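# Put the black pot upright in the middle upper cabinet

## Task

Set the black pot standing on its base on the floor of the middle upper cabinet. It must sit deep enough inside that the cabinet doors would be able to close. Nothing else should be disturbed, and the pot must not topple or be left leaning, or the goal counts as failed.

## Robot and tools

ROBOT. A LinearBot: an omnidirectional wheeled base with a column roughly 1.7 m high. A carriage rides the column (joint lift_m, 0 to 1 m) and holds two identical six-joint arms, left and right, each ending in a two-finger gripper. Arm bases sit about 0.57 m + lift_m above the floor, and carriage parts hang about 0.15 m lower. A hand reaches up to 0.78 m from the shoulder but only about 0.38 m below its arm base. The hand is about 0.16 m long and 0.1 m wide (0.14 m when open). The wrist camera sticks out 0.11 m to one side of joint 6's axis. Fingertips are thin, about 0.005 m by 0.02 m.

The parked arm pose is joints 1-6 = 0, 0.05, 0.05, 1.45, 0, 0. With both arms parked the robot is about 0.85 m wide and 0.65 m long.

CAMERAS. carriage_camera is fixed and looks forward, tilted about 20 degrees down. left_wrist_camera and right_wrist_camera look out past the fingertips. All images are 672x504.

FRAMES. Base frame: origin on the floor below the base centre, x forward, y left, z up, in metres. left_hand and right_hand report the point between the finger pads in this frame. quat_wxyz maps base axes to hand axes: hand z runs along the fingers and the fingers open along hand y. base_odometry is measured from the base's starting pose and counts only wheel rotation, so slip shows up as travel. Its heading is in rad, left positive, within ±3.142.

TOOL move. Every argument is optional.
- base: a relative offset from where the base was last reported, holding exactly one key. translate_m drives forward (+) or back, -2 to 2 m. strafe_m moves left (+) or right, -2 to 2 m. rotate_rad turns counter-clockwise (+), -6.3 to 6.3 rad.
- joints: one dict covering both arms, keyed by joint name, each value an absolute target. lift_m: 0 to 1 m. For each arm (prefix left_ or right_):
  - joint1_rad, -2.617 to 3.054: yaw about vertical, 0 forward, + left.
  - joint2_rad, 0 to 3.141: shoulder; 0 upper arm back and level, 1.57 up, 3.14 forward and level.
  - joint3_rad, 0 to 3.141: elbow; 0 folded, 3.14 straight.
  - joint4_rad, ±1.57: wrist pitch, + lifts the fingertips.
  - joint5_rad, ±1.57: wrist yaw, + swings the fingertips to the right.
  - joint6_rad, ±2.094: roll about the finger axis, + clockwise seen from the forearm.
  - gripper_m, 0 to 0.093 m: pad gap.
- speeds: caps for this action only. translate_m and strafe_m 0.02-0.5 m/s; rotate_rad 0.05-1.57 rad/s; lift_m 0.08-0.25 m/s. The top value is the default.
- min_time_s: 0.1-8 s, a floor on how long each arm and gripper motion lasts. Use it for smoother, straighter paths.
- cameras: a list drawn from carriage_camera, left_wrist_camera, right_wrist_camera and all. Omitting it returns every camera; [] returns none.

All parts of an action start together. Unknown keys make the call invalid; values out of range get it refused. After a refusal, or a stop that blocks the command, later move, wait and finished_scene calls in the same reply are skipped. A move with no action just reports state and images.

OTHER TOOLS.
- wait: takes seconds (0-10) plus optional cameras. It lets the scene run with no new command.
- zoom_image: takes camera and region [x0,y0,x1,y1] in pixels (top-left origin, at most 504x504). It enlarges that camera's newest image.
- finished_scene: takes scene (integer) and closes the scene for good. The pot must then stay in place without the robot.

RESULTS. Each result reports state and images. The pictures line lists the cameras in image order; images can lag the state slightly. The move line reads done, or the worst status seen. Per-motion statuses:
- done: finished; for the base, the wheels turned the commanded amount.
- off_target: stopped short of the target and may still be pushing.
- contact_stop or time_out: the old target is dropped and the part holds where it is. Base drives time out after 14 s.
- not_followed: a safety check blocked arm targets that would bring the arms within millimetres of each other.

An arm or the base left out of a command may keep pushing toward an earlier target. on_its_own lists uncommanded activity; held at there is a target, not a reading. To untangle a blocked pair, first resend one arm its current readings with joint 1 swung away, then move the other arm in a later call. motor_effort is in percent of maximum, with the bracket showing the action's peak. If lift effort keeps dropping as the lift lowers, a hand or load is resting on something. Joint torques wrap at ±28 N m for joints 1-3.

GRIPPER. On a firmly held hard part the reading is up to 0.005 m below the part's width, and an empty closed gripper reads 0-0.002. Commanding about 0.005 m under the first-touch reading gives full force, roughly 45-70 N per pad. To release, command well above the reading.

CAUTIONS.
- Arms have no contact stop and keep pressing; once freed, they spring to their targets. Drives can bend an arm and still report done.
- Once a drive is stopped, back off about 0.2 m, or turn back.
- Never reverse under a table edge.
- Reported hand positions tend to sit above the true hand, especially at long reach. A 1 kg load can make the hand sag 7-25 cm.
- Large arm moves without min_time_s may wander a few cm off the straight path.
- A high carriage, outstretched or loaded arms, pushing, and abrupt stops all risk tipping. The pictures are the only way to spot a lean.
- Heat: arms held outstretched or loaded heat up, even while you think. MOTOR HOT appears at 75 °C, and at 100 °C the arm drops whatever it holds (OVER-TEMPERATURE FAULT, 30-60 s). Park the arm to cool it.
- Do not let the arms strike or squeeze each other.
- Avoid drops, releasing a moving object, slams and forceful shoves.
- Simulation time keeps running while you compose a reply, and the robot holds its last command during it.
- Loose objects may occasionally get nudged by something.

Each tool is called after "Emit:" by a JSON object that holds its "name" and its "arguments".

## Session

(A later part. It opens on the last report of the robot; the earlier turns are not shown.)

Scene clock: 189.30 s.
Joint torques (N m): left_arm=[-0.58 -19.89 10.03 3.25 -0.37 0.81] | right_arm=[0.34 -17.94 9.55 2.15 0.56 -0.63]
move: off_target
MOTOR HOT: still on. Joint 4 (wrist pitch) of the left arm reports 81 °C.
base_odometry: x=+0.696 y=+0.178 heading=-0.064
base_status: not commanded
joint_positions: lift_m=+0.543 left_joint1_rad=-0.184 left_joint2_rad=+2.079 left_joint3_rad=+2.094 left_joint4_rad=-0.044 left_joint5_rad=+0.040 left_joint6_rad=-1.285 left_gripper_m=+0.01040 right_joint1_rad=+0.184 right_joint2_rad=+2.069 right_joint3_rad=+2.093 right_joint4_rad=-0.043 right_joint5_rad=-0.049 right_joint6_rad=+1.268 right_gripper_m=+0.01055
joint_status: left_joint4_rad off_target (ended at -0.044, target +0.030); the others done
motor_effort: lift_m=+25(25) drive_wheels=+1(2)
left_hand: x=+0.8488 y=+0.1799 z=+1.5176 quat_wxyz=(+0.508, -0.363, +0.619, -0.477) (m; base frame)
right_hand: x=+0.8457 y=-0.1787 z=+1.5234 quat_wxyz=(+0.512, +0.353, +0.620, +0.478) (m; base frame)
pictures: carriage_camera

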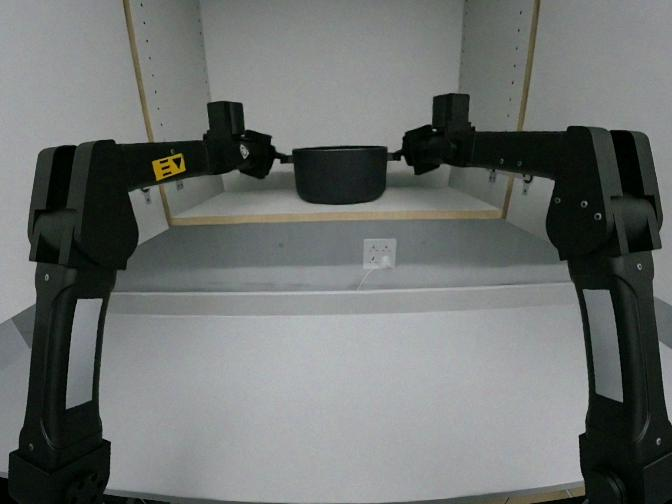

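Emit:
{"name": "move", "arguments": {"joints": {"left_gripper_m": 0.035, "right_gripper_m": 0.035}, "min_time_s": 1.0, "cameras": ["carriage_camera"]}}

Emit:
{"name": "zoom_image", "arguments": {"camera": "carriage_camera", "region": [240, 110, 440, 250]}}

Scene clock: 191.23 s.
Joint torques (N m): left_arm=[-0.32 -19.85 10.07 2.82 -0.1 0.24] | right_arm=[0.27 -17.2 9.4 2.2 0.17 -0.26]
move: done
MOTOR HOT: still on. Joint 4 (wrist pitch) of the left arm reports 79 °C.
base_odometry: x=+0.696 y=+0.178 heading=-0.064
base_status: not commanded
joint_positions: lift_m=+0.543 left_joint1_rad=-0.186 left_joint2_rad=+2.079 left_joint3_rad=+2.094 left_joint4_rad=-0.007 left_joint5_rad=+0.015 left_joint6_rad=-1.232 left_gripper_m=+0.03488 right_joint1_rad=+0.185 right_joint2_rad=+2.062 right_joint3_rad=+2.093 right_joint4_rad=-0.048 right_joint5_rad=-0.015 right_joint6_rad=+1.233 right_gripper_m=+0.03491
joint_status: all done
on_its_own: right_joint5_rad moved +0.034 to your old target +0.000
motor_effort: lift_m=+25(25) drive_wheels=-6(7)
left_hand: x=+0.8496 y=+0.1828 z=+1.5267 quat_wxyz=(+0.535, -0.347, +0.613, -0.466) (m; base frame)
right_hand: x=+0.8449 y=-0.1846 z=+1.5264 quat_wxyz=(+0.529, +0.352, +0.620, +0.460) (m; base frame)
pictures: carriage_camera

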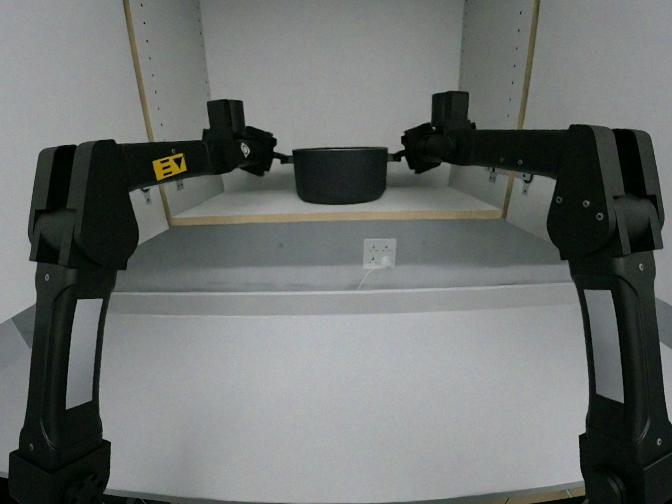

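Scaled by 2.520 from the camera's 672x504 image, which has a finer 960x720 frame.

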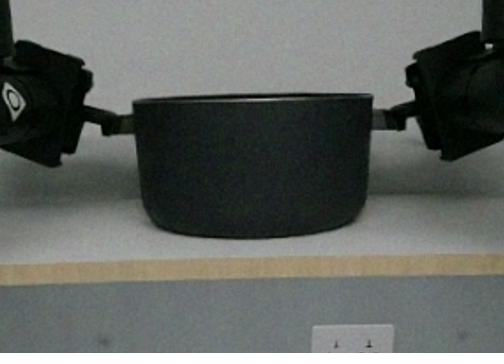

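Emit:
{"name": "move", "arguments": {"joints": {"left_gripper_m": 0.093, "right_gripper_m": 0.093}, "min_time_s": 0.8, "cameras": ["left_wrist_camera", "right_wrist_camera", "carriage_camera"]}}

Scene clock: 193.10 s.
Joint torques (N m): left_arm=[-0.36 -19.07 9.48 2.73 -0.08 0.22] | right_arm=[0.31 -17.29 9.4 2.21 0.17 -0.23]
move: done
MOTOR HOT: still on. Joint 4 (wrist pitch) of the left arm reports 78 °C.
base_odometry: x=+0.696 y=+0.178 heading=-0.064
base_status: not commanded
joint_positions: lift_m=+0.543 left_joint1_rad=-0.186 left_joint2_rad=+2.072 left_joint3_rad=+2.100 left_joint4_rad=+0.001 left_joint5_rad=+0.012 left_joint6_rad=-1.231 left_gripper_m=+0.09286 right_joint1_rad=+0.185 right_joint2_rad=+2.062 right_joint3_rad=+2.093 right_joint4_rad=-0.048 right_joint5_rad=-0.015 right_joint6_rad=+1.233 right_gripper_m=+0.09289
joint_status: all done
motor_effort: lift_m=+25(25) drive_wheels=-5(7)
left_hand: x=+0.8472 y=+0.1837 z=+1.5358 quat_wxyz=(+0.542, -0.344, +0.606, -0.470) (m; base frame)
right_hand: x=+0.8449 y=-0.1847 z=+1.5265 quat_wxyz=(+0.529, +0.352, +0.620, +0.460) (m; base frame)
pictures: carriage_camera, left_wrist_camera, right_wrist_camera

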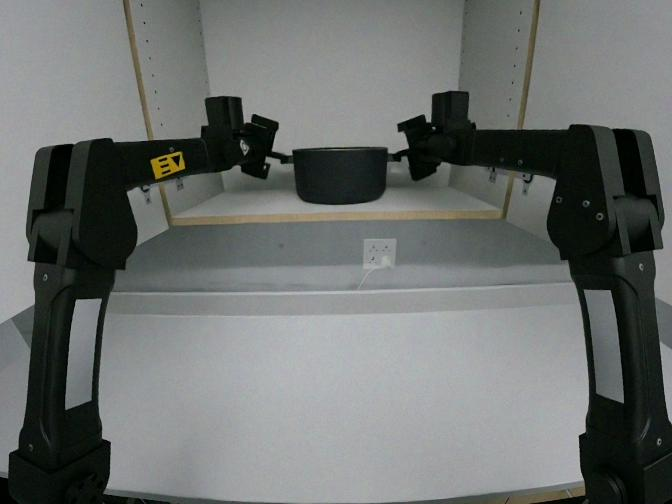

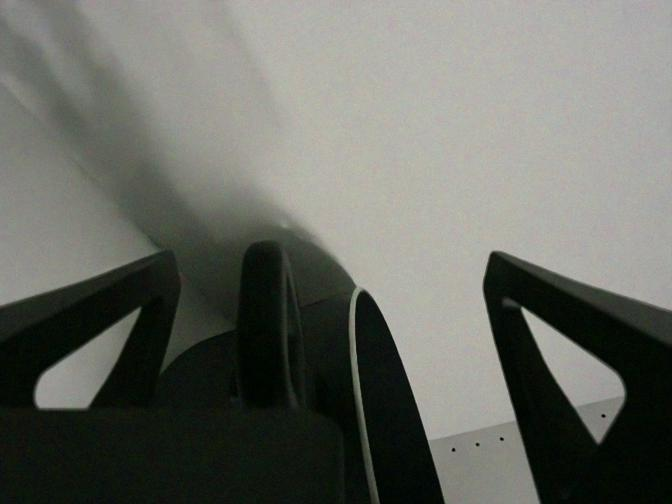

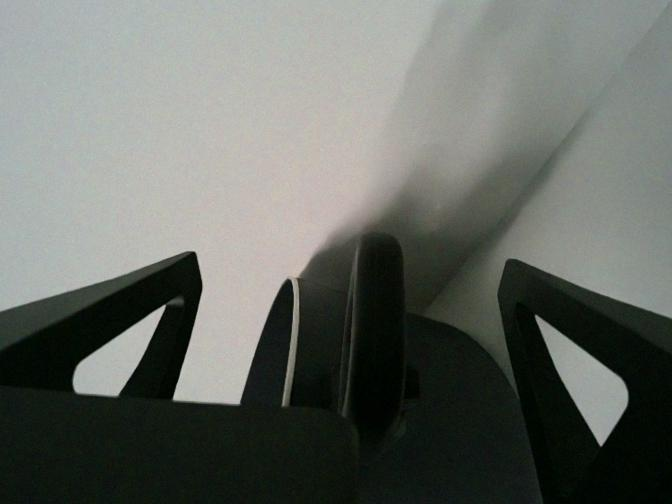

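Emit:
{"name": "move", "arguments": {"base": {"translate_m": -0.25}, "speeds": {"translate_m": 0.15}, "cameras": ["carriage_camera"]}}

Emit:
{"name": "zoom_image", "arguments": {"camera": "carriage_camera", "region": [200, 90, 480, 260]}}

Scene clock: 197.13 s.
Joint torques (N m): left_arm=[-0.4 -18.61 9.52 2.67 -0.07 0.22] | right_arm=[0.25 -16.64 9.2 2.17 0.14 -0.23]
move: done
MOTOR HOT: still on. Joint 4 (wrist pitch) of the left arm reports 76 °C.
base_odometry: x=+0.447 y=+0.195 heading=-0.064
base_status: done
joint_positions: lift_m=+0.543 left_joint1_rad=-0.186 left_joint2_rad=+2.068 left_joint3_rad=+2.100 left_joint4_rad=+0.005 left_joint5_rad=+0.010 left_joint6_rad=-1.231 left_gripper_m=+0.09286 right_joint1_rad=+0.185 right_joint2_rad=+2.058 right_joint3_rad=+2.096 right_joint4_rad=-0.044 right_joint5_rad=-0.013 right_joint6_rad=+1.233 right_gripper_m=+0.09289
joint_status: not commanded
motor_effort: lift_m=+25(25) drive_wheels=-3(13)
left_hand: x=+0.8460 y=+0.1846 z=+1.5393 quat_wxyz=(+0.545, -0.343, +0.603, -0.471) (m; base frame)
right_hand: x=+0.8433 y=-0.1849 z=+1.5316 quat_wxyz=(+0.532, +0.351, +0.616, +0.463) (m; base frame)
pictures: carriage_camera

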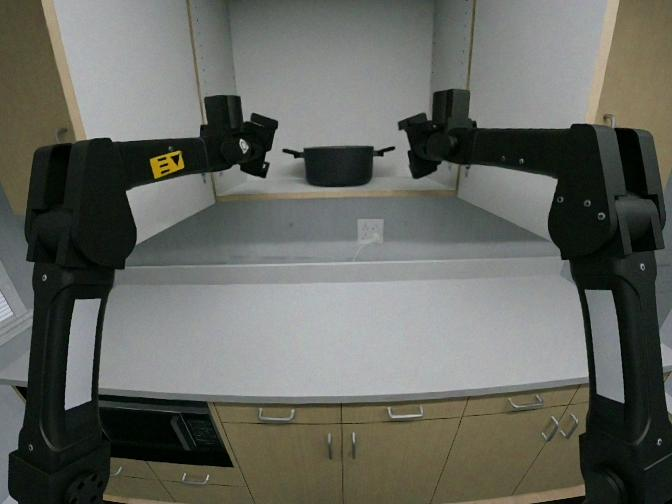

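Scaled by 1.800 from the camera's 672x504 image, which has a finer 960x720 frame.

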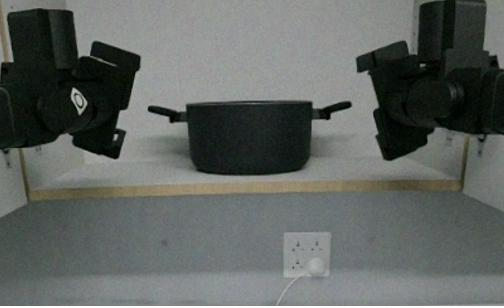

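Emit:
{"name": "move", "arguments": {"base": {"translate_m": -0.35}, "speeds": {"translate_m": 0.25}, "cameras": ["carriage_camera"]}}

Emit:
{"name": "zoom_image", "arguments": {"camera": "carriage_camera", "region": [200, 60, 480, 260]}}

Scene clock: 201.03 s.
Joint torques (N m): left_arm=[-0.43 -18.59 9.46 2.67 -0.05 0.21] | right_arm=[0.12 -16.64 9.21 2.13 0.13 -0.23]
move: done
MOTOR HOT: still on. Joint 4 (wrist pitch) of the left arm reports 75 °C.
base_odometry: x=+0.098 y=+0.217 heading=-0.064
base_status: done
joint_positions: lift_m=+0.543 left_joint1_rad=-0.186 left_joint2_rad=+2.067 left_joint3_rad=+2.100 left_joint4_rad=+0.006 left_joint5_rad=+0.010 left_joint6_rad=-1.231 left_gripper_m=+0.09286 right_joint1_rad=+0.185 right_joint2_rad=+2.056 right_joint3_rad=+2.096 right_joint4_rad=-0.043 right_joint5_rad=-0.013 right_joint6_rad=+1.233 right_gripper_m=+0.09289
joint_status: not commanded
motor_effort: lift_m=+25(25) drive_wheels=-4(8)
left_hand: x=+0.8458 y=+0.1846 z=+1.5400 quat_wxyz=(+0.545, -0.343, +0.603, -0.472) (m; base frame)
right_hand: x=+0.8430 y=-0.1848 z=+1.5328 quat_wxyz=(+0.533, +0.350, +0.615, +0.463) (m; base frame)
pictures: carriage_camera

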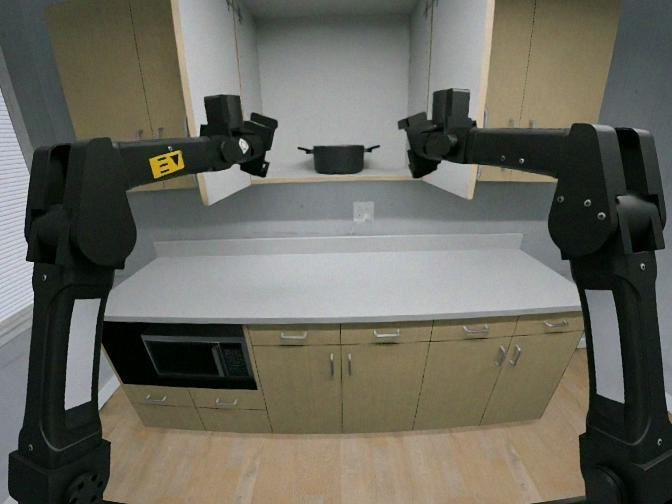

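Scaled by 1.800 from the camera's 672x504 image, which has a finer 960x720 frame.

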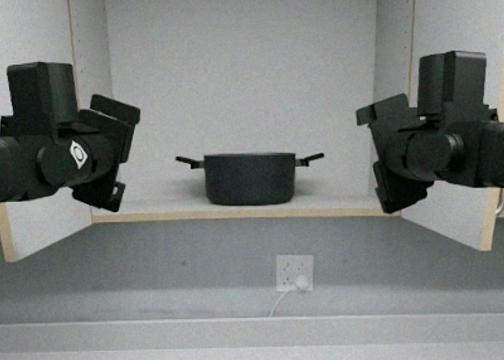

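Emit:
{"name": "move", "arguments": {"joints": {"left_joint1_rad": 0, "left_joint2_rad": 0.05, "left_joint3_rad": 0.05, "left_joint4_rad": 1.45, "left_joint5_rad": 0, "left_joint6_rad": 0, "right_joint1_rad": 0, "right_joint2_rad": 0.05, "right_joint3_rad": 0.05, "right_joint4_rad": 1.45, "right_joint5_rad": 0, "right_joint6_rad": 0, "lift_m": 0.3}, "min_time_s": 3, "cameras": ["carriage_camera"]}}

Scene clock: 206.73 s.
Joint torques (N m): left_arm=[0.58 3.62 4.51 0.03 -0.05 0.16] | right_arm=[-0.59 3.62 4.38 -0.12 0.13 -0.13]
move: done
MOTOR HOT: cleared for the motors of the left arm.
base_odometry: x=+0.098 y=+0.217 heading=-0.064
base_status: not commanded
joint_positions: lift_m=+0.300 left_joint1_rad=-0.006 left_joint2_rad=+0.055 left_joint3_rad=+0.053 left_joint4_rad=+1.435 left_joint5_rad=+0.009 left_joint6_rad=-0.013 left_gripper_m=+0.09287 right_joint1_rad=+0.006 right_joint2_rad=+0.055 right_joint3_rad=+0.057 right_joint4_rad=+1.439 right_joint5_rad=-0.012 right_joint6_rad=+0.014 right_gripper_m=+0.09290
joint_status: all done
motor_effort: lift_m=+21(21) drive_wheels=-2(4)
left_hand: x=+0.2578 y=+0.3017 z=+1.3055 quat_wxyz=(+0.998, +0.004, +0.069, -0.010) (m; base frame)
right_hand: x=+0.2558 y=-0.3013 z=+1.3068 quat_wxyz=(+0.998, -0.005, +0.065, +0.010) (m; base frame)
pictures: carriage_camera

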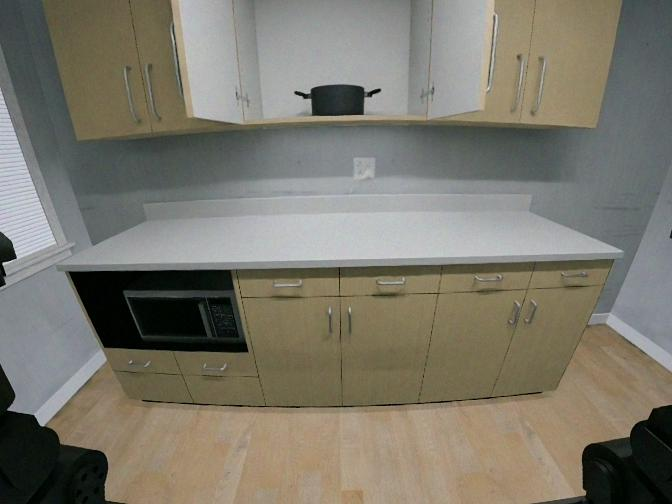

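Emit:
{"name": "wait", "arguments": {"seconds": 10, "cameras": []}}

Emit:
{"name": "wait", "arguments": {"seconds": 10, "cameras": []}}

Emit:
{"name": "wait", "arguments": {"seconds": 10, "cameras": []}}

Emit:
{"name": "wait", "arguments": {"seconds": 10, "cameras": []}}

Emit:
{"name": "wait", "arguments": {"seconds": 10, "cameras": []}}

Emit:
{"name": "wait", "arguments": {"seconds": 10, "cameras": []}}

Emit:
{"name": "wait", "arguments": {"seconds": 10, "cameras": []}}

Emit:
{"name": "wait", "arguments": {"seconds": 10, "cameras": []}}

Emit:
{"name": "wait", "arguments": {"seconds": 10, "cameras": []}}

Emit:
{"name": "wait", "arguments": {"seconds": 10, "cameras": []}}

Emit:
{"name": "wait", "arguments": {"seconds": 10, "cameras": []}}

Emit:
{"name": "wait", "arguments": {"seconds": 10, "cameras": ["carriage_camera"]}}

Scene clock: 218.37 s.
Joint torques (N m): left_arm=[0.54 3.6 4.55 0.01 -0.05 0.15] | right_arm=[-0.53 3.67 4.31 -0.15 0.13 -0.16]
base_odometry: x=+0.098 y=+0.217 heading=-0.064
base_status: not commanded
joint_positions: lift_m=+0.300 left_joint1_rad=-0.006 left_joint2_rad=+0.055 left_joint3_rad=+0.053 left_joint4_rad=+1.437 left_joint5_rad=+0.009 left_joint6_rad=-0.011 left_gripper_m=+0.09287 right_joint1_rad=+0.005 right_joint2_rad=+0.055 right_joint3_rad=+0.057 right_joint4_rad=+1.442 right_joint5_rad=-0.012 right_joint6_rad=+0.013 right_gripper_m=+0.09290
joint_status: all done
motor_effort: lift_m=+21(21) drive_wheels=-1(4)
left_hand: x=+0.2572 y=+0.3017 z=+1.3056 quat_wxyz=(+0.998, +0.004, +0.067, -0.009) (m; base frame)
right_hand: x=+0.2550 y=-0.3013 z=+1.3069 quat_wxyz=(+0.998, -0.006, +0.063, +0.009) (m; base frame)
wait: 10.00 s; at rest from the start
pictures: none
No camera images: "cameras" was empty.

Scene clock: 228.37 s.
Joint torques (N m): left_arm=[0.57 3.62 4.59 -0.02 -0.05 0.15] | right_arm=[-0.59 3.77 4.34 -0.16 0.12 -0.12]
base_odometry: x=+0.098 y=+0.217 heading=-0.064
base_status: not commanded
joint_positions: lift_m=+0.300 left_joint1_rad=-0.006 left_joint2_rad=+0.055 left_joint3_rad=+0.053 left_joint4_rad=+1.438 left_joint5_rad=+0.009 left_joint6_rad=-0.011 left_gripper_m=+0.09287 right_joint1_rad=+0.005 right_joint2_rad=+0.055 right_joint3_rad=+0.057 right_joint4_rad=+1.442 right_joint5_rad=-0.012 right_joint6_rad=+0.013 right_gripper_m=+0.09290
joint_status: all done
motor_effort: lift_m=+21(21) drive_wheels=-2(4)
left_hand: x=+0.2571 y=+0.3017 z=+1.3056 quat_wxyz=(+0.998, +0.004, +0.067, -0.009) (m; base frame)
right_hand: x=+0.2549 y=-0.3013 z=+1.3069 quat_wxyz=(+0.998, -0.006, +0.063, +0.009) (m; base frame)
wait: 10.00 s; at rest by 0.27 s
pictures: none
No camera images: "cameras" was empty.

Scene clock: 238.37 s.
Joint torques (N m): left_arm=[0.54 3.69 4.51 0 -0.06 0.14] | right_arm=[-0.54 3.7 4.36 -0.18 0.11 -0.13]
base_odometry: x=+0.098 y=+0.217 heading=-0.064
base_status: not commanded
joint_positions: lift_m=+0.300 left_joint1_rad=-0.006 left_joint2_rad=+0.055 left_joint3_rad=+0.053 left_joint4_rad=+1.438 left_joint5_rad=+0.009 left_joint6_rad=-0.011 left_gripper_m=+0.09287 right_joint1_rad=+0.005 right_joint2_rad=+0.055 right_joint3_rad=+0.057 right_joint4_rad=+1.443 right_joint5_rad=-0.012 right_joint6_rad=+0.013 right_gripper_m=+0.09290
joint_status: all done
motor_effort: lift_m=+21(21) drive_wheels=-1(4)
left_hand: x=+0.2571 y=+0.3017 z=+1.3056 quat_wxyz=(+0.998, +0.004, +0.067, -0.009) (m; base frame)
right_hand: x=+0.2548 y=-0.3013 z=+1.3069 quat_wxyz=(+0.998, -0.006, +0.063, +0.009) (m; base frame)
wait: 10.00 s; at rest by 0.27 s
pictures: none
No camera images: "cameras" was empty.

Scene clock: 248.37 s.
Joint torques (N m): left_arm=[0.51 3.62 4.53 0 -0.06 0.16] | right_arm=[-0.51 3.75 4.29 -0.16 0.12 -0.14]
base_odometry: x=+0.098 y=+0.217 heading=-0.064
base_status: not commanded
joint_positions: lift_m=+0.300 left_joint1_rad=-0.006 left_joint2_rad=+0.055 left_joint3_rad=+0.053 left_joint4_rad=+1.438 left_joint5_rad=+0.009 left_joint6_rad=-0.011 left_gripper_m=+0.09287 right_joint1_rad=+0.005 right_joint2_rad=+0.055 right_joint3_rad=+0.057 right_joint4_rad=+1.443 right_joint5_rad=-0.012 right_joint6_rad=+0.013 right_gripper_m=+0.09290
joint_status: all done
motor_effort: lift_m=+21(21) drive_wheels=-1(4)
left_hand: x=+0.2571 y=+0.3017 z=+1.3056 quat_wxyz=(+0.998, +0.004, +0.067, -0.009) (m; base frame)
right_hand: x=+0.2548 y=-0.3013 z=+1.3069 quat_wxyz=(+0.998, -0.006, +0.063, +0.009) (m; base frame)
wait: 10.00 s; at rest by 0.27 s
pictures: none
No camera images: "cameras" was empty.

Scene clock: 258.37 s.
Joint torques (N m): left_arm=[0.61 3.54 4.55 0.01 -0.05 0.14] | right_arm=[-0.65 3.81 4.34 -0.15 0.12 -0.14]
base_odometry: x=+0.098 y=+0.217 heading=-0.064
base_status: not commanded
joint_positions: lift_m=+0.300 left_joint1_rad=-0.006 left_joint2_rad=+0.055 left_joint3_rad=+0.053 left_joint4_rad=+1.438 left_joint5_rad=+0.009 left_joint6_rad=-0.011 left_gripper_m=+0.09287 right_joint1_rad=+0.005 right_joint2_rad=+0.055 right_joint3_rad=+0.057 right_joint4_rad=+1.443 right_joint5_rad=-0.012 right_joint6_rad=+0.013 right_gripper_m=+0.09290
joint_status: all done
motor_effort: lift_m=+21(21) drive_wheels=-1(4)
left_hand: x=+0.2571 y=+0.3017 z=+1.3056 quat_wxyz=(+0.998, +0.004, +0.067, -0.009) (m; base frame)
right_hand: x=+0.2548 y=-0.3013 z=+1.3069 quat_wxyz=(+0.998, -0.006, +0.063, +0.009) (m; base frame)
wait: 10.00 s; at rest by 0.27 s
pictures: none
No camera images: "cameras" was empty.

Scene clock: 268.37 s.
Joint torques (N m): left_arm=[0.53 3.63 4.52 0.01 -0.07 0.15] | right_arm=[-0.7 3.79 4.33 -0.16 0.13 -0.15]
base_odometry: x=+0.098 y=+0.217 heading=-0.064
base_status: not commanded
joint_positions: lift_m=+0.300 left_joint1_rad=-0.006 left_joint2_rad=+0.055 left_joint3_rad=+0.053 left_joint4_rad=+1.438 left_joint5_rad=+0.009 left_joint6_rad=-0.011 left_gripper_m=+0.09287 right_joint1_rad=+0.005 right_joint2_rad=+0.055 right_joint3_rad=+0.057 right_joint4_rad=+1.443 right_joint5_rad=-0.012 right_joint6_rad=+0.013 right_gripper_m=+0.09290
joint_status: all done
motor_effort: lift_m=+21(21) drive_wheels=-1(4)
left_hand: x=+0.2571 y=+0.3017 z=+1.3056 quat_wxyz=(+0.998, +0.004, +0.067, -0.009) (m; base frame)
right_hand: x=+0.2548 y=-0.3013 z=+1.3069 quat_wxyz=(+0.998, -0.006, +0.063, +0.009) (m; base frame)
wait: 10.00 s; at rest by 0.27 s
pictures: none
No camera images: "cameras" was empty.

Scene clock: 278.37 s.
Joint torques (N m): left_arm=[0.58 3.62 4.52 0 -0.06 0.14] | right_arm=[-0.57 3.74 4.26 -0.17 0.11 -0.15]
base_odometry: x=+0.098 y=+0.217 heading=-0.064
base_status: not commanded
joint_positions: lift_m=+0.300 left_joint1_rad=-0.006 left_joint2_rad=+0.055 left_joint3_rad=+0.053 left_joint4_rad=+1.438 left_joint5_rad=+0.009 left_joint6_rad=-0.011 left_gripper_m=+0.09287 right_joint1_rad=+0.005 right_joint2_rad=+0.055 right_joint3_rad=+0.057 right_joint4_rad=+1.443 right_joint5_rad=-0.012 right_joint6_rad=+0.013 right_gripper_m=+0.09290
joint_status: all done
motor_effort: lift_m=+21(21) drive_wheels=-1(4)
left_hand: x=+0.2571 y=+0.3017 z=+1.3056 quat_wxyz=(+0.998, +0.004, +0.067, -0.009) (m; base frame)
right_hand: x=+0.2548 y=-0.3013 z=+1.3069 quat_wxyz=(+0.998, -0.006, +0.063, +0.009) (m; base frame)
wait: 10.00 s; at rest by 0.27 s
pictures: none
No camera images: "cameras" was empty.

Scene clock: 288.37 s.
Joint torques (N m): left_arm=[0.47 3.58 4.57 0 -0.08 0.16] | right_arm=[-0.62 3.75 4.31 -0.17 0.1 -0.16]
base_odometry: x=+0.098 y=+0.217 heading=-0.064
base_status: not commanded
joint_positions: lift_m=+0.300 left_joint1_rad=-0.006 left_joint2_rad=+0.055 left_joint3_rad=+0.053 left_joint4_rad=+1.438 left_joint5_rad=+0.009 left_joint6_rad=-0.011 left_gripper_m=+0.09287 right_joint1_rad=+0.005 right_joint2_rad=+0.055 right_joint3_rad=+0.057 right_joint4_rad=+1.443 right_joint5_rad=-0.012 right_joint6_rad=+0.013 right_gripper_m=+0.09290
joint_status: all done
motor_effort: lift_m=+21(21) drive_wheels=-2(4)
left_hand: x=+0.2571 y=+0.3017 z=+1.3056 quat_wxyz=(+0.998, +0.004, +0.067, -0.009) (m; base frame)
right_hand: x=+0.2548 y=-0.3013 z=+1.3069 quat_wxyz=(+0.998, -0.006, +0.063, +0.009) (m; base frame)
wait: 10.00 s; at rest by 0.27 s
pictures: none
No camera images: "cameras" was empty.

Scene clock: 298.37 s.
Joint torques (N m): left_arm=[0.54 3.6 4.55 0.01 -0.07 0.15] | right_arm=[-0.59 3.74 4.36 -0.16 0.12 -0.13]
base_odometry: x=+0.098 y=+0.217 heading=-0.064
base_status: not commanded
joint_positions: lift_m=+0.300 left_joint1_rad=-0.006 left_joint2_rad=+0.055 left_joint3_rad=+0.053 left_joint4_rad=+1.438 left_joint5_rad=+0.009 left_joint6_rad=-0.011 left_gripper_m=+0.09287 right_joint1_rad=+0.005 right_joint2_rad=+0.055 right_joint3_rad=+0.057 right_joint4_rad=+1.443 right_joint5_rad=-0.012 right_joint6_rad=+0.013 right_gripper_m=+0.09290
joint_status: all done
motor_effort: lift_m=+21(21) drive_wheels=-1(4)
left_hand: x=+0.2571 y=+0.3017 z=+1.3056 quat_wxyz=(+0.998, +0.004, +0.067, -0.009) (m; base frame)
right_hand: x=+0.2548 y=-0.3013 z=+1.3069 quat_wxyz=(+0.998, -0.006, +0.063, +0.009) (m; base frame)
wait: 10.00 s; at rest by 0.27 s
pictures: none
No camera images: "cameras" was empty.

Scene clock: 308.37 s.
Joint torques (N m): left_arm=[0.54 3.63 4.62 -0.01 -0.07 0.16] | right_arm=[-0.53 3.81 4.37 -0.18 0.11 -0.16]
base_odometry: x=+0.098 y=+0.217 heading=-0.064
base_status: not commanded
joint_positions: lift_m=+0.300 left_joint1_rad=-0.006 left_joint2_rad=+0.055 left_joint3_rad=+0.053 left_joint4_rad=+1.438 left_joint5_rad=+0.009 left_joint6_rad=-0.011 left_gripper_m=+0.09287 right_joint1_rad=+0.005 right_joint2_rad=+0.055 right_joint3_rad=+0.057 right_joint4_rad=+1.443 right_joint5_rad=-0.012 right_joint6_rad=+0.013 right_gripper_m=+0.09290
joint_status: all done
motor_effort: lift_m=+21(21) drive_wheels=-1(4)
left_hand: x=+0.2571 y=+0.3017 z=+1.3056 quat_wxyz=(+0.998, +0.004, +0.067, -0.009) (m; base frame)
right_hand: x=+0.2548 y=-0.3013 z=+1.3069 quat_wxyz=(+0.998, -0.006, +0.063, +0.009) (m; base frame)
wait: 10.00 s; at rest by 0.27 s
pictures: none
No camera images: "cameras" was empty.

Scene clock: 318.37 s.
Joint torques (N m): left_arm=[0.53 3.6 4.57 -0.01 -0.07 0.17] | right_arm=[-0.54 3.75 4.3 -0.17 0.11 -0.15]
base_odometry: x=+0.098 y=+0.217 heading=-0.064
base_status: not commanded
joint_positions: lift_m=+0.300 left_joint1_rad=-0.006 left_joint2_rad=+0.055 left_joint3_rad=+0.053 left_joint4_rad=+1.438 left_joint5_rad=+0.009 left_joint6_rad=-0.011 left_gripper_m=+0.09287 right_joint1_rad=+0.005 right_joint2_rad=+0.055 right_joint3_rad=+0.057 right_joint4_rad=+1.443 right_joint5_rad=-0.012 right_joint6_rad=+0.013 right_gripper_m=+0.09290
joint_status: all done
motor_effort: lift_m=+21(21) drive_wheels=-1(4)
left_hand: x=+0.2571 y=+0.3017 z=+1.3056 quat_wxyz=(+0.998, +0.004, +0.067, -0.009) (m; base frame)
right_hand: x=+0.2548 y=-0.3013 z=+1.3069 quat_wxyz=(+0.998, -0.006, +0.063, +0.009) (m; base frame)
wait: 10.00 s; at rest by 0.27 s
pictures: none
No camera images: "cameras" was empty.

Scene clock: 328.37 s.
Joint torques (N m): left_arm=[0.54 3.55 4.57 -0.01 -0.07 0.16] | right_arm=[-0.57 3.81 4.29 -0.15 0.12 -0.16]
base_odometry: x=+0.098 y=+0.217 heading=-0.064
base_status: not commanded
joint_positions: lift_m=+0.300 left_joint1_rad=-0.006 left_joint2_rad=+0.055 left_joint3_rad=+0.053 left_joint4_rad=+1.438 left_joint5_rad=+0.009 left_joint6_rad=-0.011 left_gripper_m=+0.09287 right_joint1_rad=+0.005 right_joint2_rad=+0.055 right_joint3_rad=+0.057 right_joint4_rad=+1.443 right_joint5_rad=-0.012 right_joint6_rad=+0.013 right_gripper_m=+0.09290
joint_status: all done
motor_effort: lift_m=+21(21) drive_wheels=-2(4)
left_hand: x=+0.2571 y=+0.3017 z=+1.3056 quat_wxyz=(+0.998, +0.004, +0.067, -0.009) (m; base frame)
right_hand: x=+0.2548 y=-0.3013 z=+1.3069 quat_wxyz=(+0.998, -0.006, +0.063, +0.009) (m; base frame)
wait: 10.00 s; at rest by 0.27 s
pictures: carriage_camera

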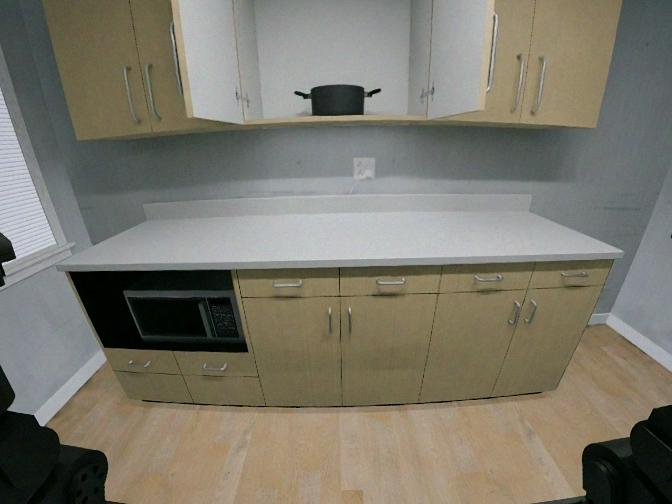

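Emit:
{"name": "wait", "arguments": {"seconds": 10, "cameras": []}}

Emit:
{"name": "wait", "arguments": {"seconds": 10, "cameras": []}}

Emit:
{"name": "wait", "arguments": {"seconds": 10, "cameras": []}}

Emit:
{"name": "wait", "arguments": {"seconds": 10, "cameras": []}}

Emit:
{"name": "wait", "arguments": {"seconds": 10, "cameras": []}}

Emit:
{"name": "wait", "arguments": {"seconds": 10, "cameras": []}}

Emit:
{"name": "wait", "arguments": {"seconds": 10, "cameras": []}}

Emit:
{"name": "wait", "arguments": {"seconds": 10, "cameras": []}}

Emit:
{"name": "wait", "arguments": {"seconds": 10, "cameras": []}}

Emit:
{"name": "wait", "arguments": {"seconds": 10, "cameras": []}}

Emit:
{"name": "wait", "arguments": {"seconds": 10, "cameras": []}}

Emit:
{"name": "wait", "arguments": {"seconds": 10, "cameras": []}}

Emit:
{"name": "wait", "arguments": {"seconds": 10, "cameras": []}}

Emit:
{"name": "wait", "arguments": {"seconds": 10, "cameras": []}}

Emit:
{"name": "wait", "arguments": {"seconds": 10, "cameras": []}}

Emit:
{"name": "wait", "arguments": {"seconds": 10, "cameras": []}}

Emit:
{"name": "wait", "arguments": {"seconds": 10, "cameras": []}}

Emit:
{"name": "wait", "arguments": {"seconds": 10, "cameras": []}}

Scene clock: 341.67 s.
Joint torques (N m): left_arm=[0.5 3.6 4.56 -0.02 -0.07 0.14] | right_arm=[-0.58 3.7 4.37 -0.14 0.13 -0.13]
base_odometry: x=+0.098 y=+0.217 heading=-0.064
base_status: not commanded
joint_positions: lift_m=+0.300 left_joint1_rad=-0.006 left_joint2_rad=+0.055 left_joint3_rad=+0.053 left_joint4_rad=+1.438 left_joint5_rad=+0.009 left_joint6_rad=-0.011 left_gripper_m=+0.09287 right_joint1_rad=+0.005 right_joint2_rad=+0.055 right_joint3_rad=+0.057 right_joint4_rad=+1.443 right_joint5_rad=-0.012 right_joint6_rad=+0.013 right_gripper_m=+0.09290
joint_status: all done
motor_effort: lift_m=+21(21) drive_wheels=-1(4)
left_hand: x=+0.2571 y=+0.3017 z=+1.3056 quat_wxyz=(+0.998, +0.004, +0.067, -0.009) (m; base frame)
right_hand: x=+0.2548 y=-0.3013 z=+1.3069 quat_wxyz=(+0.998, -0.006, +0.063, +0.009) (m; base frame)
wait: 10.00 s; at rest from the start
pictures: none
No camera images: "cameras" was empty.

Scene clock: 351.67 s.
Joint torques (N m): left_arm=[0.59 3.67 4.62 0 -0.05 0.14] | right_arm=[-0.58 3.81 4.4 -0.17 0.12 -0.14]
base_odometry: x=+0.098 y=+0.217 heading=-0.064
base_status: not commanded
joint_positions: lift_m=+0.300 left_joint1_rad=-0.006 left_joint2_rad=+0.055 left_joint3_rad=+0.053 left_joint4_rad=+1.438 left_joint5_rad=+0.009 left_joint6_rad=-0.011 left_gripper_m=+0.09287 right_joint1_rad=+0.005 right_joint2_rad=+0.055 right_joint3_rad=+0.057 right_joint4_rad=+1.443 right_joint5_rad=-0.012 right_joint6_rad=+0.013 right_gripper_m=+0.09290
joint_status: all done
motor_effort: lift_m=+21(21) drive_wheels=-1(4)
left_hand: x=+0.2571 y=+0.3017 z=+1.3056 quat_wxyz=(+0.998, +0.004, +0.067, -0.009) (m; base frame)
right_hand: x=+0.2548 y=-0.3013 z=+1.3069 quat_wxyz=(+0.998, -0.006, +0.063, +0.009) (m; base frame)
wait: 10.00 s; at rest by 0.27 s
pictures: none
No camera images: "cameras" was empty.

Scene clock: 361.67 s.
Joint torques (N m): left_arm=[0.57 3.56 4.52 -0.01 -0.06 0.14] | right_arm=[-0.61 3.77 4.33 -0.18 0.11 -0.14]
base_odometry: x=+0.098 y=+0.217 heading=-0.064
base_status: not commanded
joint_positions: lift_m=+0.300 left_joint1_rad=-0.006 left_joint2_rad=+0.055 left_joint3_rad=+0.053 left_joint4_rad=+1.438 left_joint5_rad=+0.009 left_joint6_rad=-0.011 left_gripper_m=+0.09287 right_joint1_rad=+0.005 right_joint2_rad=+0.055 right_joint3_rad=+0.057 right_joint4_rad=+1.443 right_joint5_rad=-0.012 right_joint6_rad=+0.013 right_gripper_m=+0.09290
joint_status: all done
motor_effort: lift_m=+21(21) drive_wheels=-2(4)
left_hand: x=+0.2571 y=+0.3017 z=+1.3056 quat_wxyz=(+0.998, +0.004, +0.067, -0.009) (m; base frame)
right_hand: x=+0.2548 y=-0.3013 z=+1.3069 quat_wxyz=(+0.998, -0.006, +0.063, +0.009) (m; base frame)
wait: 10.00 s; at rest by 0.27 s
pictures: none
No camera images: "cameras" was empty.

Scene clock: 371.67 s.
Joint torques (N m): left_arm=[0.51 3.62 4.53 -0.02 -0.06 0.16] | right_arm=[-0.64 3.81 4.42 -0.16 0.12 -0.14]
base_odometry: x=+0.098 y=+0.217 heading=-0.064
base_status: not commanded
joint_positions: lift_m=+0.300 left_joint1_rad=-0.006 left_joint2_rad=+0.055 left_joint3_rad=+0.053 left_joint4_rad=+1.438 left_joint5_rad=+0.009 left_joint6_rad=-0.011 left_gripper_m=+0.09287 right_joint1_rad=+0.005 right_joint2_rad=+0.055 right_joint3_rad=+0.057 right_joint4_rad=+1.443 right_joint5_rad=-0.012 right_joint6_rad=+0.013 right_gripper_m=+0.09290
joint_status: all done
motor_effort: lift_m=+21(21) drive_wheels=-1(4)
left_hand: x=+0.2571 y=+0.3017 z=+1.3056 quat_wxyz=(+0.998, +0.004, +0.067, -0.009) (m; base frame)
right_hand: x=+0.2548 y=-0.3013 z=+1.3069 quat_wxyz=(+0.998, -0.006, +0.063, +0.009) (m; base frame)
wait: 10.00 s; at rest by 0.27 s
pictures: none
No camera images: "cameras" was empty.

Scene clock: 381.67 s.
Joint torques (N m): left_arm=[0.49 3.56 4.53 0 -0.08 0.15] | right_arm=[-0.66 3.81 4.31 -0.15 0.13 -0.13]
base_odometry: x=+0.098 y=+0.217 heading=-0.064
base_status: not commanded
joint_positions: lift_m=+0.300 left_joint1_rad=-0.006 left_joint2_rad=+0.055 left_joint3_rad=+0.053 left_joint4_rad=+1.438 left_joint5_rad=+0.009 left_joint6_rad=-0.011 left_gripper_m=+0.09287 right_joint1_rad=+0.005 right_joint2_rad=+0.055 right_joint3_rad=+0.057 right_joint4_rad=+1.443 right_joint5_rad=-0.012 right_joint6_rad=+0.013 right_gripper_m=+0.09290
joint_status: all done
motor_effort: lift_m=+21(21) drive_wheels=-1(4)
left_hand: x=+0.2571 y=+0.3017 z=+1.3056 quat_wxyz=(+0.998, +0.004, +0.067, -0.009) (m; base frame)
right_hand: x=+0.2548 y=-0.3013 z=+1.3069 quat_wxyz=(+0.998, -0.006, +0.063, +0.009) (m; base frame)
wait: 10.00 s; at rest by 0.27 s
pictures: none
No camera images: "cameras" was empty.

Scene clock: 391.67 s.
Joint torques (N m): left_arm=[0.51 3.63 4.51 -0.01 -0.07 0.15] | right_arm=[-0.62 3.73 4.37 -0.17 0.11 -0.13]
base_odometry: x=+0.098 y=+0.217 heading=-0.064
base_status: not commanded
joint_positions: lift_m=+0.300 left_joint1_rad=-0.006 left_joint2_rad=+0.055 left_joint3_rad=+0.053 left_joint4_rad=+1.438 left_joint5_rad=+0.009 left_joint6_rad=-0.011 left_gripper_m=+0.09287 right_joint1_rad=+0.005 right_joint2_rad=+0.055 right_joint3_rad=+0.057 right_joint4_rad=+1.443 right_joint5_rad=-0.012 right_joint6_rad=+0.013 right_gripper_m=+0.09290
joint_status: all done
motor_effort: lift_m=+21(21) drive_wheels=-1(4)
left_hand: x=+0.2571 y=+0.3017 z=+1.3056 quat_wxyz=(+0.998, +0.004, +0.067, -0.009) (m; base frame)
right_hand: x=+0.2548 y=-0.3013 z=+1.3069 quat_wxyz=(+0.998, -0.006, +0.063, +0.009) (m; base frame)
wait: 10.00 s; at rest by 0.27 s
pictures: none
No camera images: "cameras" was empty.

Scene clock: 401.67 s.
Joint torques (N m): left_arm=[0.49 3.62 4.51 0 -0.08 0.14] | right_arm=[-0.57 3.73 4.26 -0.17 0.12 -0.16]
base_odometry: x=+0.098 y=+0.217 heading=-0.064
base_status: not commanded
joint_positions: lift_m=+0.300 left_joint1_rad=-0.006 left_joint2_rad=+0.055 left_joint3_rad=+0.053 left_joint4_rad=+1.438 left_joint5_rad=+0.009 left_joint6_rad=-0.011 left_gripper_m=+0.09287 right_joint1_rad=+0.005 right_joint2_rad=+0.055 right_joint3_rad=+0.057 right_joint4_rad=+1.443 right_joint5_rad=-0.012 right_joint6_rad=+0.013 right_gripper_m=+0.09290
joint_status: all done
motor_effort: lift_m=+21(21) drive_wheels=-2(4)
left_hand: x=+0.2571 y=+0.3017 z=+1.3056 quat_wxyz=(+0.998, +0.004, +0.067, -0.009) (m; base frame)
right_hand: x=+0.2548 y=-0.3013 z=+1.3069 quat_wxyz=(+0.998, -0.006, +0.063, +0.009) (m; base frame)
wait: 10.00 s; at rest by 0.27 s
pictures: none
No camera images: "cameras" was empty.

Scene clock: 411.67 s.
Joint torques (N m): left_arm=[0.51 3.62 4.55 0 -0.04 0.15] | right_arm=[-0.59 3.71 4.33 -0.17 0.11 -0.14]
base_odometry: x=+0.098 y=+0.217 heading=-0.064
base_status: not commanded
joint_positions: lift_m=+0.300 left_joint1_rad=-0.006 left_joint2_rad=+0.055 left_joint3_rad=+0.053 left_joint4_rad=+1.438 left_joint5_rad=+0.009 left_joint6_rad=-0.011 left_gripper_m=+0.09287 right_joint1_rad=+0.005 right_joint2_rad=+0.055 right_joint3_rad=+0.057 right_joint4_rad=+1.443 right_joint5_rad=-0.012 right_joint6_rad=+0.013 right_gripper_m=+0.09290
joint_status: all done
motor_effort: lift_m=+21(21) drive_wheels=-1(4)
left_hand: x=+0.2571 y=+0.3017 z=+1.3056 quat_wxyz=(+0.998, +0.004, +0.067, -0.009) (m; base frame)
right_hand: x=+0.2548 y=-0.3013 z=+1.3069 quat_wxyz=(+0.998, -0.006, +0.063, +0.009) (m; base frame)
wait: 10.00 s; at rest by 0.27 s
pictures: none
No camera images: "cameras" was empty.

Scene clock: 421.67 s.
Joint torques (N m): left_arm=[0.53 3.62 4.55 -0.01 -0.07 0.15] | right_arm=[-0.51 3.71 4.37 -0.17 0.11 -0.13]
base_odometry: x=+0.098 y=+0.217 heading=-0.064
base_status: not commanded
joint_positions: lift_m=+0.300 left_joint1_rad=-0.006 left_joint2_rad=+0.055 left_joint3_rad=+0.053 left_joint4_rad=+1.438 left_joint5_rad=+0.009 left_joint6_rad=-0.011 left_gripper_m=+0.09287 right_joint1_rad=+0.005 right_joint2_rad=+0.055 right_joint3_rad=+0.057 right_joint4_rad=+1.443 right_joint5_rad=-0.012 right_joint6_rad=+0.013 right_gripper_m=+0.09290
joint_status: all done
motor_effort: lift_m=+21(21) drive_wheels=-1(4)
left_hand: x=+0.2571 y=+0.3017 z=+1.3056 quat_wxyz=(+0.998, +0.004, +0.067, -0.009) (m; base frame)
right_hand: x=+0.2548 y=-0.3013 z=+1.3069 quat_wxyz=(+0.998, -0.006, +0.063, +0.009) (m; base frame)
wait: 10.00 s; at rest by 0.27 s
pictures: none
No camera images: "cameras" was empty.

Scene clock: 431.67 s.
Joint torques (N m): left_arm=[0.55 3.64 4.56 0.01 -0.06 0.14] | right_arm=[-0.61 3.7 4.33 -0.17 0.11 -0.14]
base_odometry: x=+0.098 y=+0.217 heading=-0.064
base_status: not commanded
joint_positions: lift_m=+0.300 left_joint1_rad=-0.006 left_joint2_rad=+0.055 left_joint3_rad=+0.053 left_joint4_rad=+1.438 left_joint5_rad=+0.009 left_joint6_rad=-0.011 left_gripper_m=+0.09287 right_joint1_rad=+0.005 right_joint2_rad=+0.055 right_joint3_rad=+0.057 right_joint4_rad=+1.443 right_joint5_rad=-0.012 right_joint6_rad=+0.013 right_gripper_m=+0.09290
joint_status: all done
motor_effort: lift_m=+21(21) drive_wheels=-1(4)
left_hand: x=+0.2571 y=+0.3017 z=+1.3056 quat_wxyz=(+0.998, +0.004, +0.067, -0.009) (m; base frame)
right_hand: x=+0.2548 y=-0.3013 z=+1.3069 quat_wxyz=(+0.998, -0.006, +0.063, +0.009) (m; base frame)
wait: 10.00 s; at rest by 0.27 s
pictures: none
No camera images: "cameras" was empty.

Scene clock: 441.67 s.
Joint torques (N m): left_arm=[0.54 3.6 4.51 -0.02 -0.08 0.15] | right_arm=[-0.58 3.78 4.36 -0.17 0.11 -0.13]
base_odometry: x=+0.098 y=+0.217 heading=-0.064
base_status: not commanded
joint_positions: lift_m=+0.300 left_joint1_rad=-0.006 left_joint2_rad=+0.055 left_joint3_rad=+0.053 left_joint4_rad=+1.438 left_joint5_rad=+0.009 left_joint6_rad=-0.011 left_gripper_m=+0.09287 right_joint1_rad=+0.005 right_joint2_rad=+0.055 right_joint3_rad=+0.057 right_joint4_rad=+1.443 right_joint5_rad=-0.012 right_joint6_rad=+0.013 right_gripper_m=+0.09290
joint_status: all done
motor_effort: lift_m=+21(21) drive_wheels=-1(4)
left_hand: x=+0.2571 y=+0.3017 z=+1.3056 quat_wxyz=(+0.998, +0.004, +0.067, -0.009) (m; base frame)
right_hand: x=+0.2548 y=-0.3013 z=+1.3069 quat_wxyz=(+0.998, -0.006, +0.063, +0.009) (m; base frame)
wait: 10.00 s; at rest by 0.27 s
pictures: none
No camera images: "cameras" was empty.

Scene clock: 451.67 s.
Joint torques (N m): left_arm=[0.51 3.6 4.52 0.01 -0.06 0.14] | right_arm=[-0.54 3.75 4.27 -0.16 0.11 -0.14]
base_odometry: x=+0.098 y=+0.217 heading=-0.064
base_status: not commanded
joint_positions: lift_m=+0.300 left_joint1_rad=-0.006 left_joint2_rad=+0.055 left_joint3_rad=+0.053 left_joint4_rad=+1.438 left_joint5_rad=+0.009 left_joint6_rad=-0.011 left_gripper_m=+0.09287 right_joint1_rad=+0.005 right_joint2_rad=+0.055 right_joint3_rad=+0.057 right_joint4_rad=+1.443 right_joint5_rad=-0.012 right_joint6_rad=+0.013 right_gripper_m=+0.09290
joint_status: all done
motor_effort: lift_m=+21(21) drive_wheels=-1(4)
left_hand: x=+0.2571 y=+0.3017 z=+1.3056 quat_wxyz=(+0.998, +0.004, +0.067, -0.009) (m; base frame)
right_hand: x=+0.2548 y=-0.3013 z=+1.3069 quat_wxyz=(+0.998, -0.006, +0.063, +0.009) (m; base frame)
wait: 10.00 s; at rest by 0.27 s
pictures: none
No camera images: "cameras" was empty.

Scene clock: 461.67 s.
Joint torques (N m): left_arm=[0.57 3.58 4.52 0 -0.06 0.14] | right_arm=[-0.58 3.78 4.46 -0.17 0.11 -0.14]
base_odometry: x=+0.098 y=+0.217 heading=-0.064
base_status: not commanded
joint_positions: lift_m=+0.300 left_joint1_rad=-0.006 left_joint2_rad=+0.055 left_joint3_rad=+0.053 left_joint4_rad=+1.438 left_joint5_rad=+0.009 left_joint6_rad=-0.011 left_gripper_m=+0.09287 right_joint1_rad=+0.005 right_joint2_rad=+0.055 right_joint3_rad=+0.057 right_joint4_rad=+1.443 right_joint5_rad=-0.012 right_joint6_rad=+0.013 right_gripper_m=+0.09290
joint_status: all done
motor_effort: lift_m=+21(21) drive_wheels=-2(4)
left_hand: x=+0.2571 y=+0.3017 z=+1.3056 quat_wxyz=(+0.998, +0.004, +0.067, -0.009) (m; base frame)
right_hand: x=+0.2548 y=-0.3013 z=+1.3069 quat_wxyz=(+0.998, -0.006, +0.063, +0.009) (m; base frame)
wait: 10.00 s; at rest by 0.27 s
pictures: none
No camera images: "cameras" was empty.

Scene clock: 471.67 s.
Joint torques (N m): left_arm=[0.57 3.66 4.55 -0.01 -0.08 0.16] | right_arm=[-0.55 3.71 4.4 -0.19 0.13 -0.15]
base_odometry: x=+0.098 y=+0.217 heading=-0.064
base_status: not commanded
joint_positions: lift_m=+0.300 left_joint1_rad=-0.006 left_joint2_rad=+0.055 left_joint3_rad=+0.053 left_joint4_rad=+1.438 left_joint5_rad=+0.009 left_joint6_rad=-0.011 left_gripper_m=+0.09287 right_joint1_rad=+0.005 right_joint2_rad=+0.055 right_joint3_rad=+0.057 right_joint4_rad=+1.443 right_joint5_rad=-0.012 right_joint6_rad=+0.013 right_gripper_m=+0.09290
joint_status: all done
motor_effort: lift_m=+21(21) drive_wheels=-1(4)
left_hand: x=+0.2571 y=+0.3017 z=+1.3056 quat_wxyz=(+0.998, +0.004, +0.067, -0.009) (m; base frame)
right_hand: x=+0.2548 y=-0.3013 z=+1.3069 quat_wxyz=(+0.998, -0.006, +0.063, +0.009) (m; base frame)
wait: 10.00 s; at rest by 0.27 s
pictures: none
No camera images: "cameras" was empty.

Scene clock: 481.67 s.
Joint torques (N m): left_arm=[0.64 3.6 4.56 0 -0.06 0.14] | right_arm=[-0.54 3.78 4.36 -0.17 0.11 -0.15]
base_odometry: x=+0.098 y=+0.217 heading=-0.064
base_status: not commanded
joint_positions: lift_m=+0.300 left_joint1_rad=-0.006 left_joint2_rad=+0.055 left_joint3_rad=+0.053 left_joint4_rad=+1.438 left_joint5_rad=+0.009 left_joint6_rad=-0.011 left_gripper_m=+0.09287 right_joint1_rad=+0.005 right_joint2_rad=+0.055 right_joint3_rad=+0.057 right_joint4_rad=+1.443 right_joint5_rad=-0.012 right_joint6_rad=+0.013 right_gripper_m=+0.09290
joint_status: all done
motor_effort: lift_m=+21(21) drive_wheels=+0(4)
left_hand: x=+0.2571 y=+0.3017 z=+1.3056 quat_wxyz=(+0.998, +0.004, +0.067, -0.009) (m; base frame)
right_hand: x=+0.2548 y=-0.3013 z=+1.3069 quat_wxyz=(+0.998, -0.006, +0.063, +0.009) (m; base frame)
wait: 10.00 s; at rest by 0.27 s
pictures: none
No camera images: "cameras" was empty.

Scene clock: 491.67 s.
Joint torques (N m): left_arm=[0.51 3.64 4.57 0 -0.05 0.15] | right_arm=[-0.59 3.75 4.37 -0.17 0.12 -0.15]
base_odometry: x=+0.098 y=+0.217 heading=-0.064
base_status: not commanded
joint_positions: lift_m=+0.300 left_joint1_rad=-0.006 left_joint2_rad=+0.055 left_joint3_rad=+0.053 left_joint4_rad=+1.438 left_joint5_rad=+0.009 left_joint6_rad=-0.011 left_gripper_m=+0.09287 right_joint1_rad=+0.005 right_joint2_rad=+0.055 right_joint3_rad=+0.057 right_joint4_rad=+1.443 right_joint5_rad=-0.012 right_joint6_rad=+0.013 right_gripper_m=+0.09290
joint_status: all done
motor_effort: lift_m=+21(21) drive_wheels=-1(4)
left_hand: x=+0.2571 y=+0.3017 z=+1.3056 quat_wxyz=(+0.998, +0.004, +0.067, -0.009) (m; base frame)
right_hand: x=+0.2548 y=-0.3013 z=+1.3069 quat_wxyz=(+0.998, -0.006, +0.063, +0.009) (m; base frame)
wait: 10.00 s; at rest by 0.27 s
pictures: none
No camera images: "cameras" was empty.

Scene clock: 501.67 s.
Joint torques (N m): left_arm=[0.53 3.59 4.59 0 -0.05 0.16] | right_arm=[-0.58 3.78 4.33 -0.16 0.11 -0.15]
base_odometry: x=+0.098 y=+0.217 heading=-0.064
base_status: not commanded
joint_positions: lift_m=+0.300 left_joint1_rad=-0.006 left_joint2_rad=+0.055 left_joint3_rad=+0.053 left_joint4_rad=+1.438 left_joint5_rad=+0.009 left_joint6_rad=-0.011 left_gripper_m=+0.09287 right_joint1_rad=+0.005 right_joint2_rad=+0.055 right_joint3_rad=+0.057 right_joint4_rad=+1.443 right_joint5_rad=-0.012 right_joint6_rad=+0.013 right_gripper_m=+0.09290
joint_status: all done
motor_effort: lift_m=+21(21) drive_wheels=-1(4)
left_hand: x=+0.2571 y=+0.3017 z=+1.3056 quat_wxyz=(+0.998, +0.004, +0.067, -0.009) (m; base frame)
right_hand: x=+0.2548 y=-0.3013 z=+1.3069 quat_wxyz=(+0.998, -0.006, +0.063, +0.009) (m; base frame)
wait: 10.00 s; at rest by 0.27 s
pictures: none
No camera images: "cameras" was empty.

Scene clock: 511.67 s.
Joint torques (N m): left_arm=[0.58 3.64 4.49 0 -0.06 0.14] | right_arm=[-0.61 3.77 4.34 -0.16 0.11 -0.14]
base_odometry: x=+0.098 y=+0.217 heading=-0.064
base_status: not commanded
joint_positions: lift_m=+0.300 left_joint1_rad=-0.006 left_joint2_rad=+0.055 left_joint3_rad=+0.053 left_joint4_rad=+1.438 left_joint5_rad=+0.009 left_joint6_rad=-0.011 left_gripper_m=+0.09287 right_joint1_rad=+0.005 right_joint2_rad=+0.055 right_joint3_rad=+0.057 right_joint4_rad=+1.443 right_joint5_rad=-0.012 right_joint6_rad=+0.013 right_gripper_m=+0.09290
joint_status: all done
motor_effort: lift_m=+21(21) drive_wheels=-2(4)
left_hand: x=+0.2571 y=+0.3017 z=+1.3056 quat_wxyz=(+0.998, +0.004, +0.067, -0.009) (m; base frame)
right_hand: x=+0.2548 y=-0.3013 z=+1.3069 quat_wxyz=(+0.998, -0.006, +0.063, +0.009) (m; base frame)
wait: 10.00 s; at rest by 0.27 s
pictures: none
No camera images: "cameras" was empty.

Emit:
{"name": "finished_scene", "arguments": {"scene": 1}}

The scene is finished: the task was done.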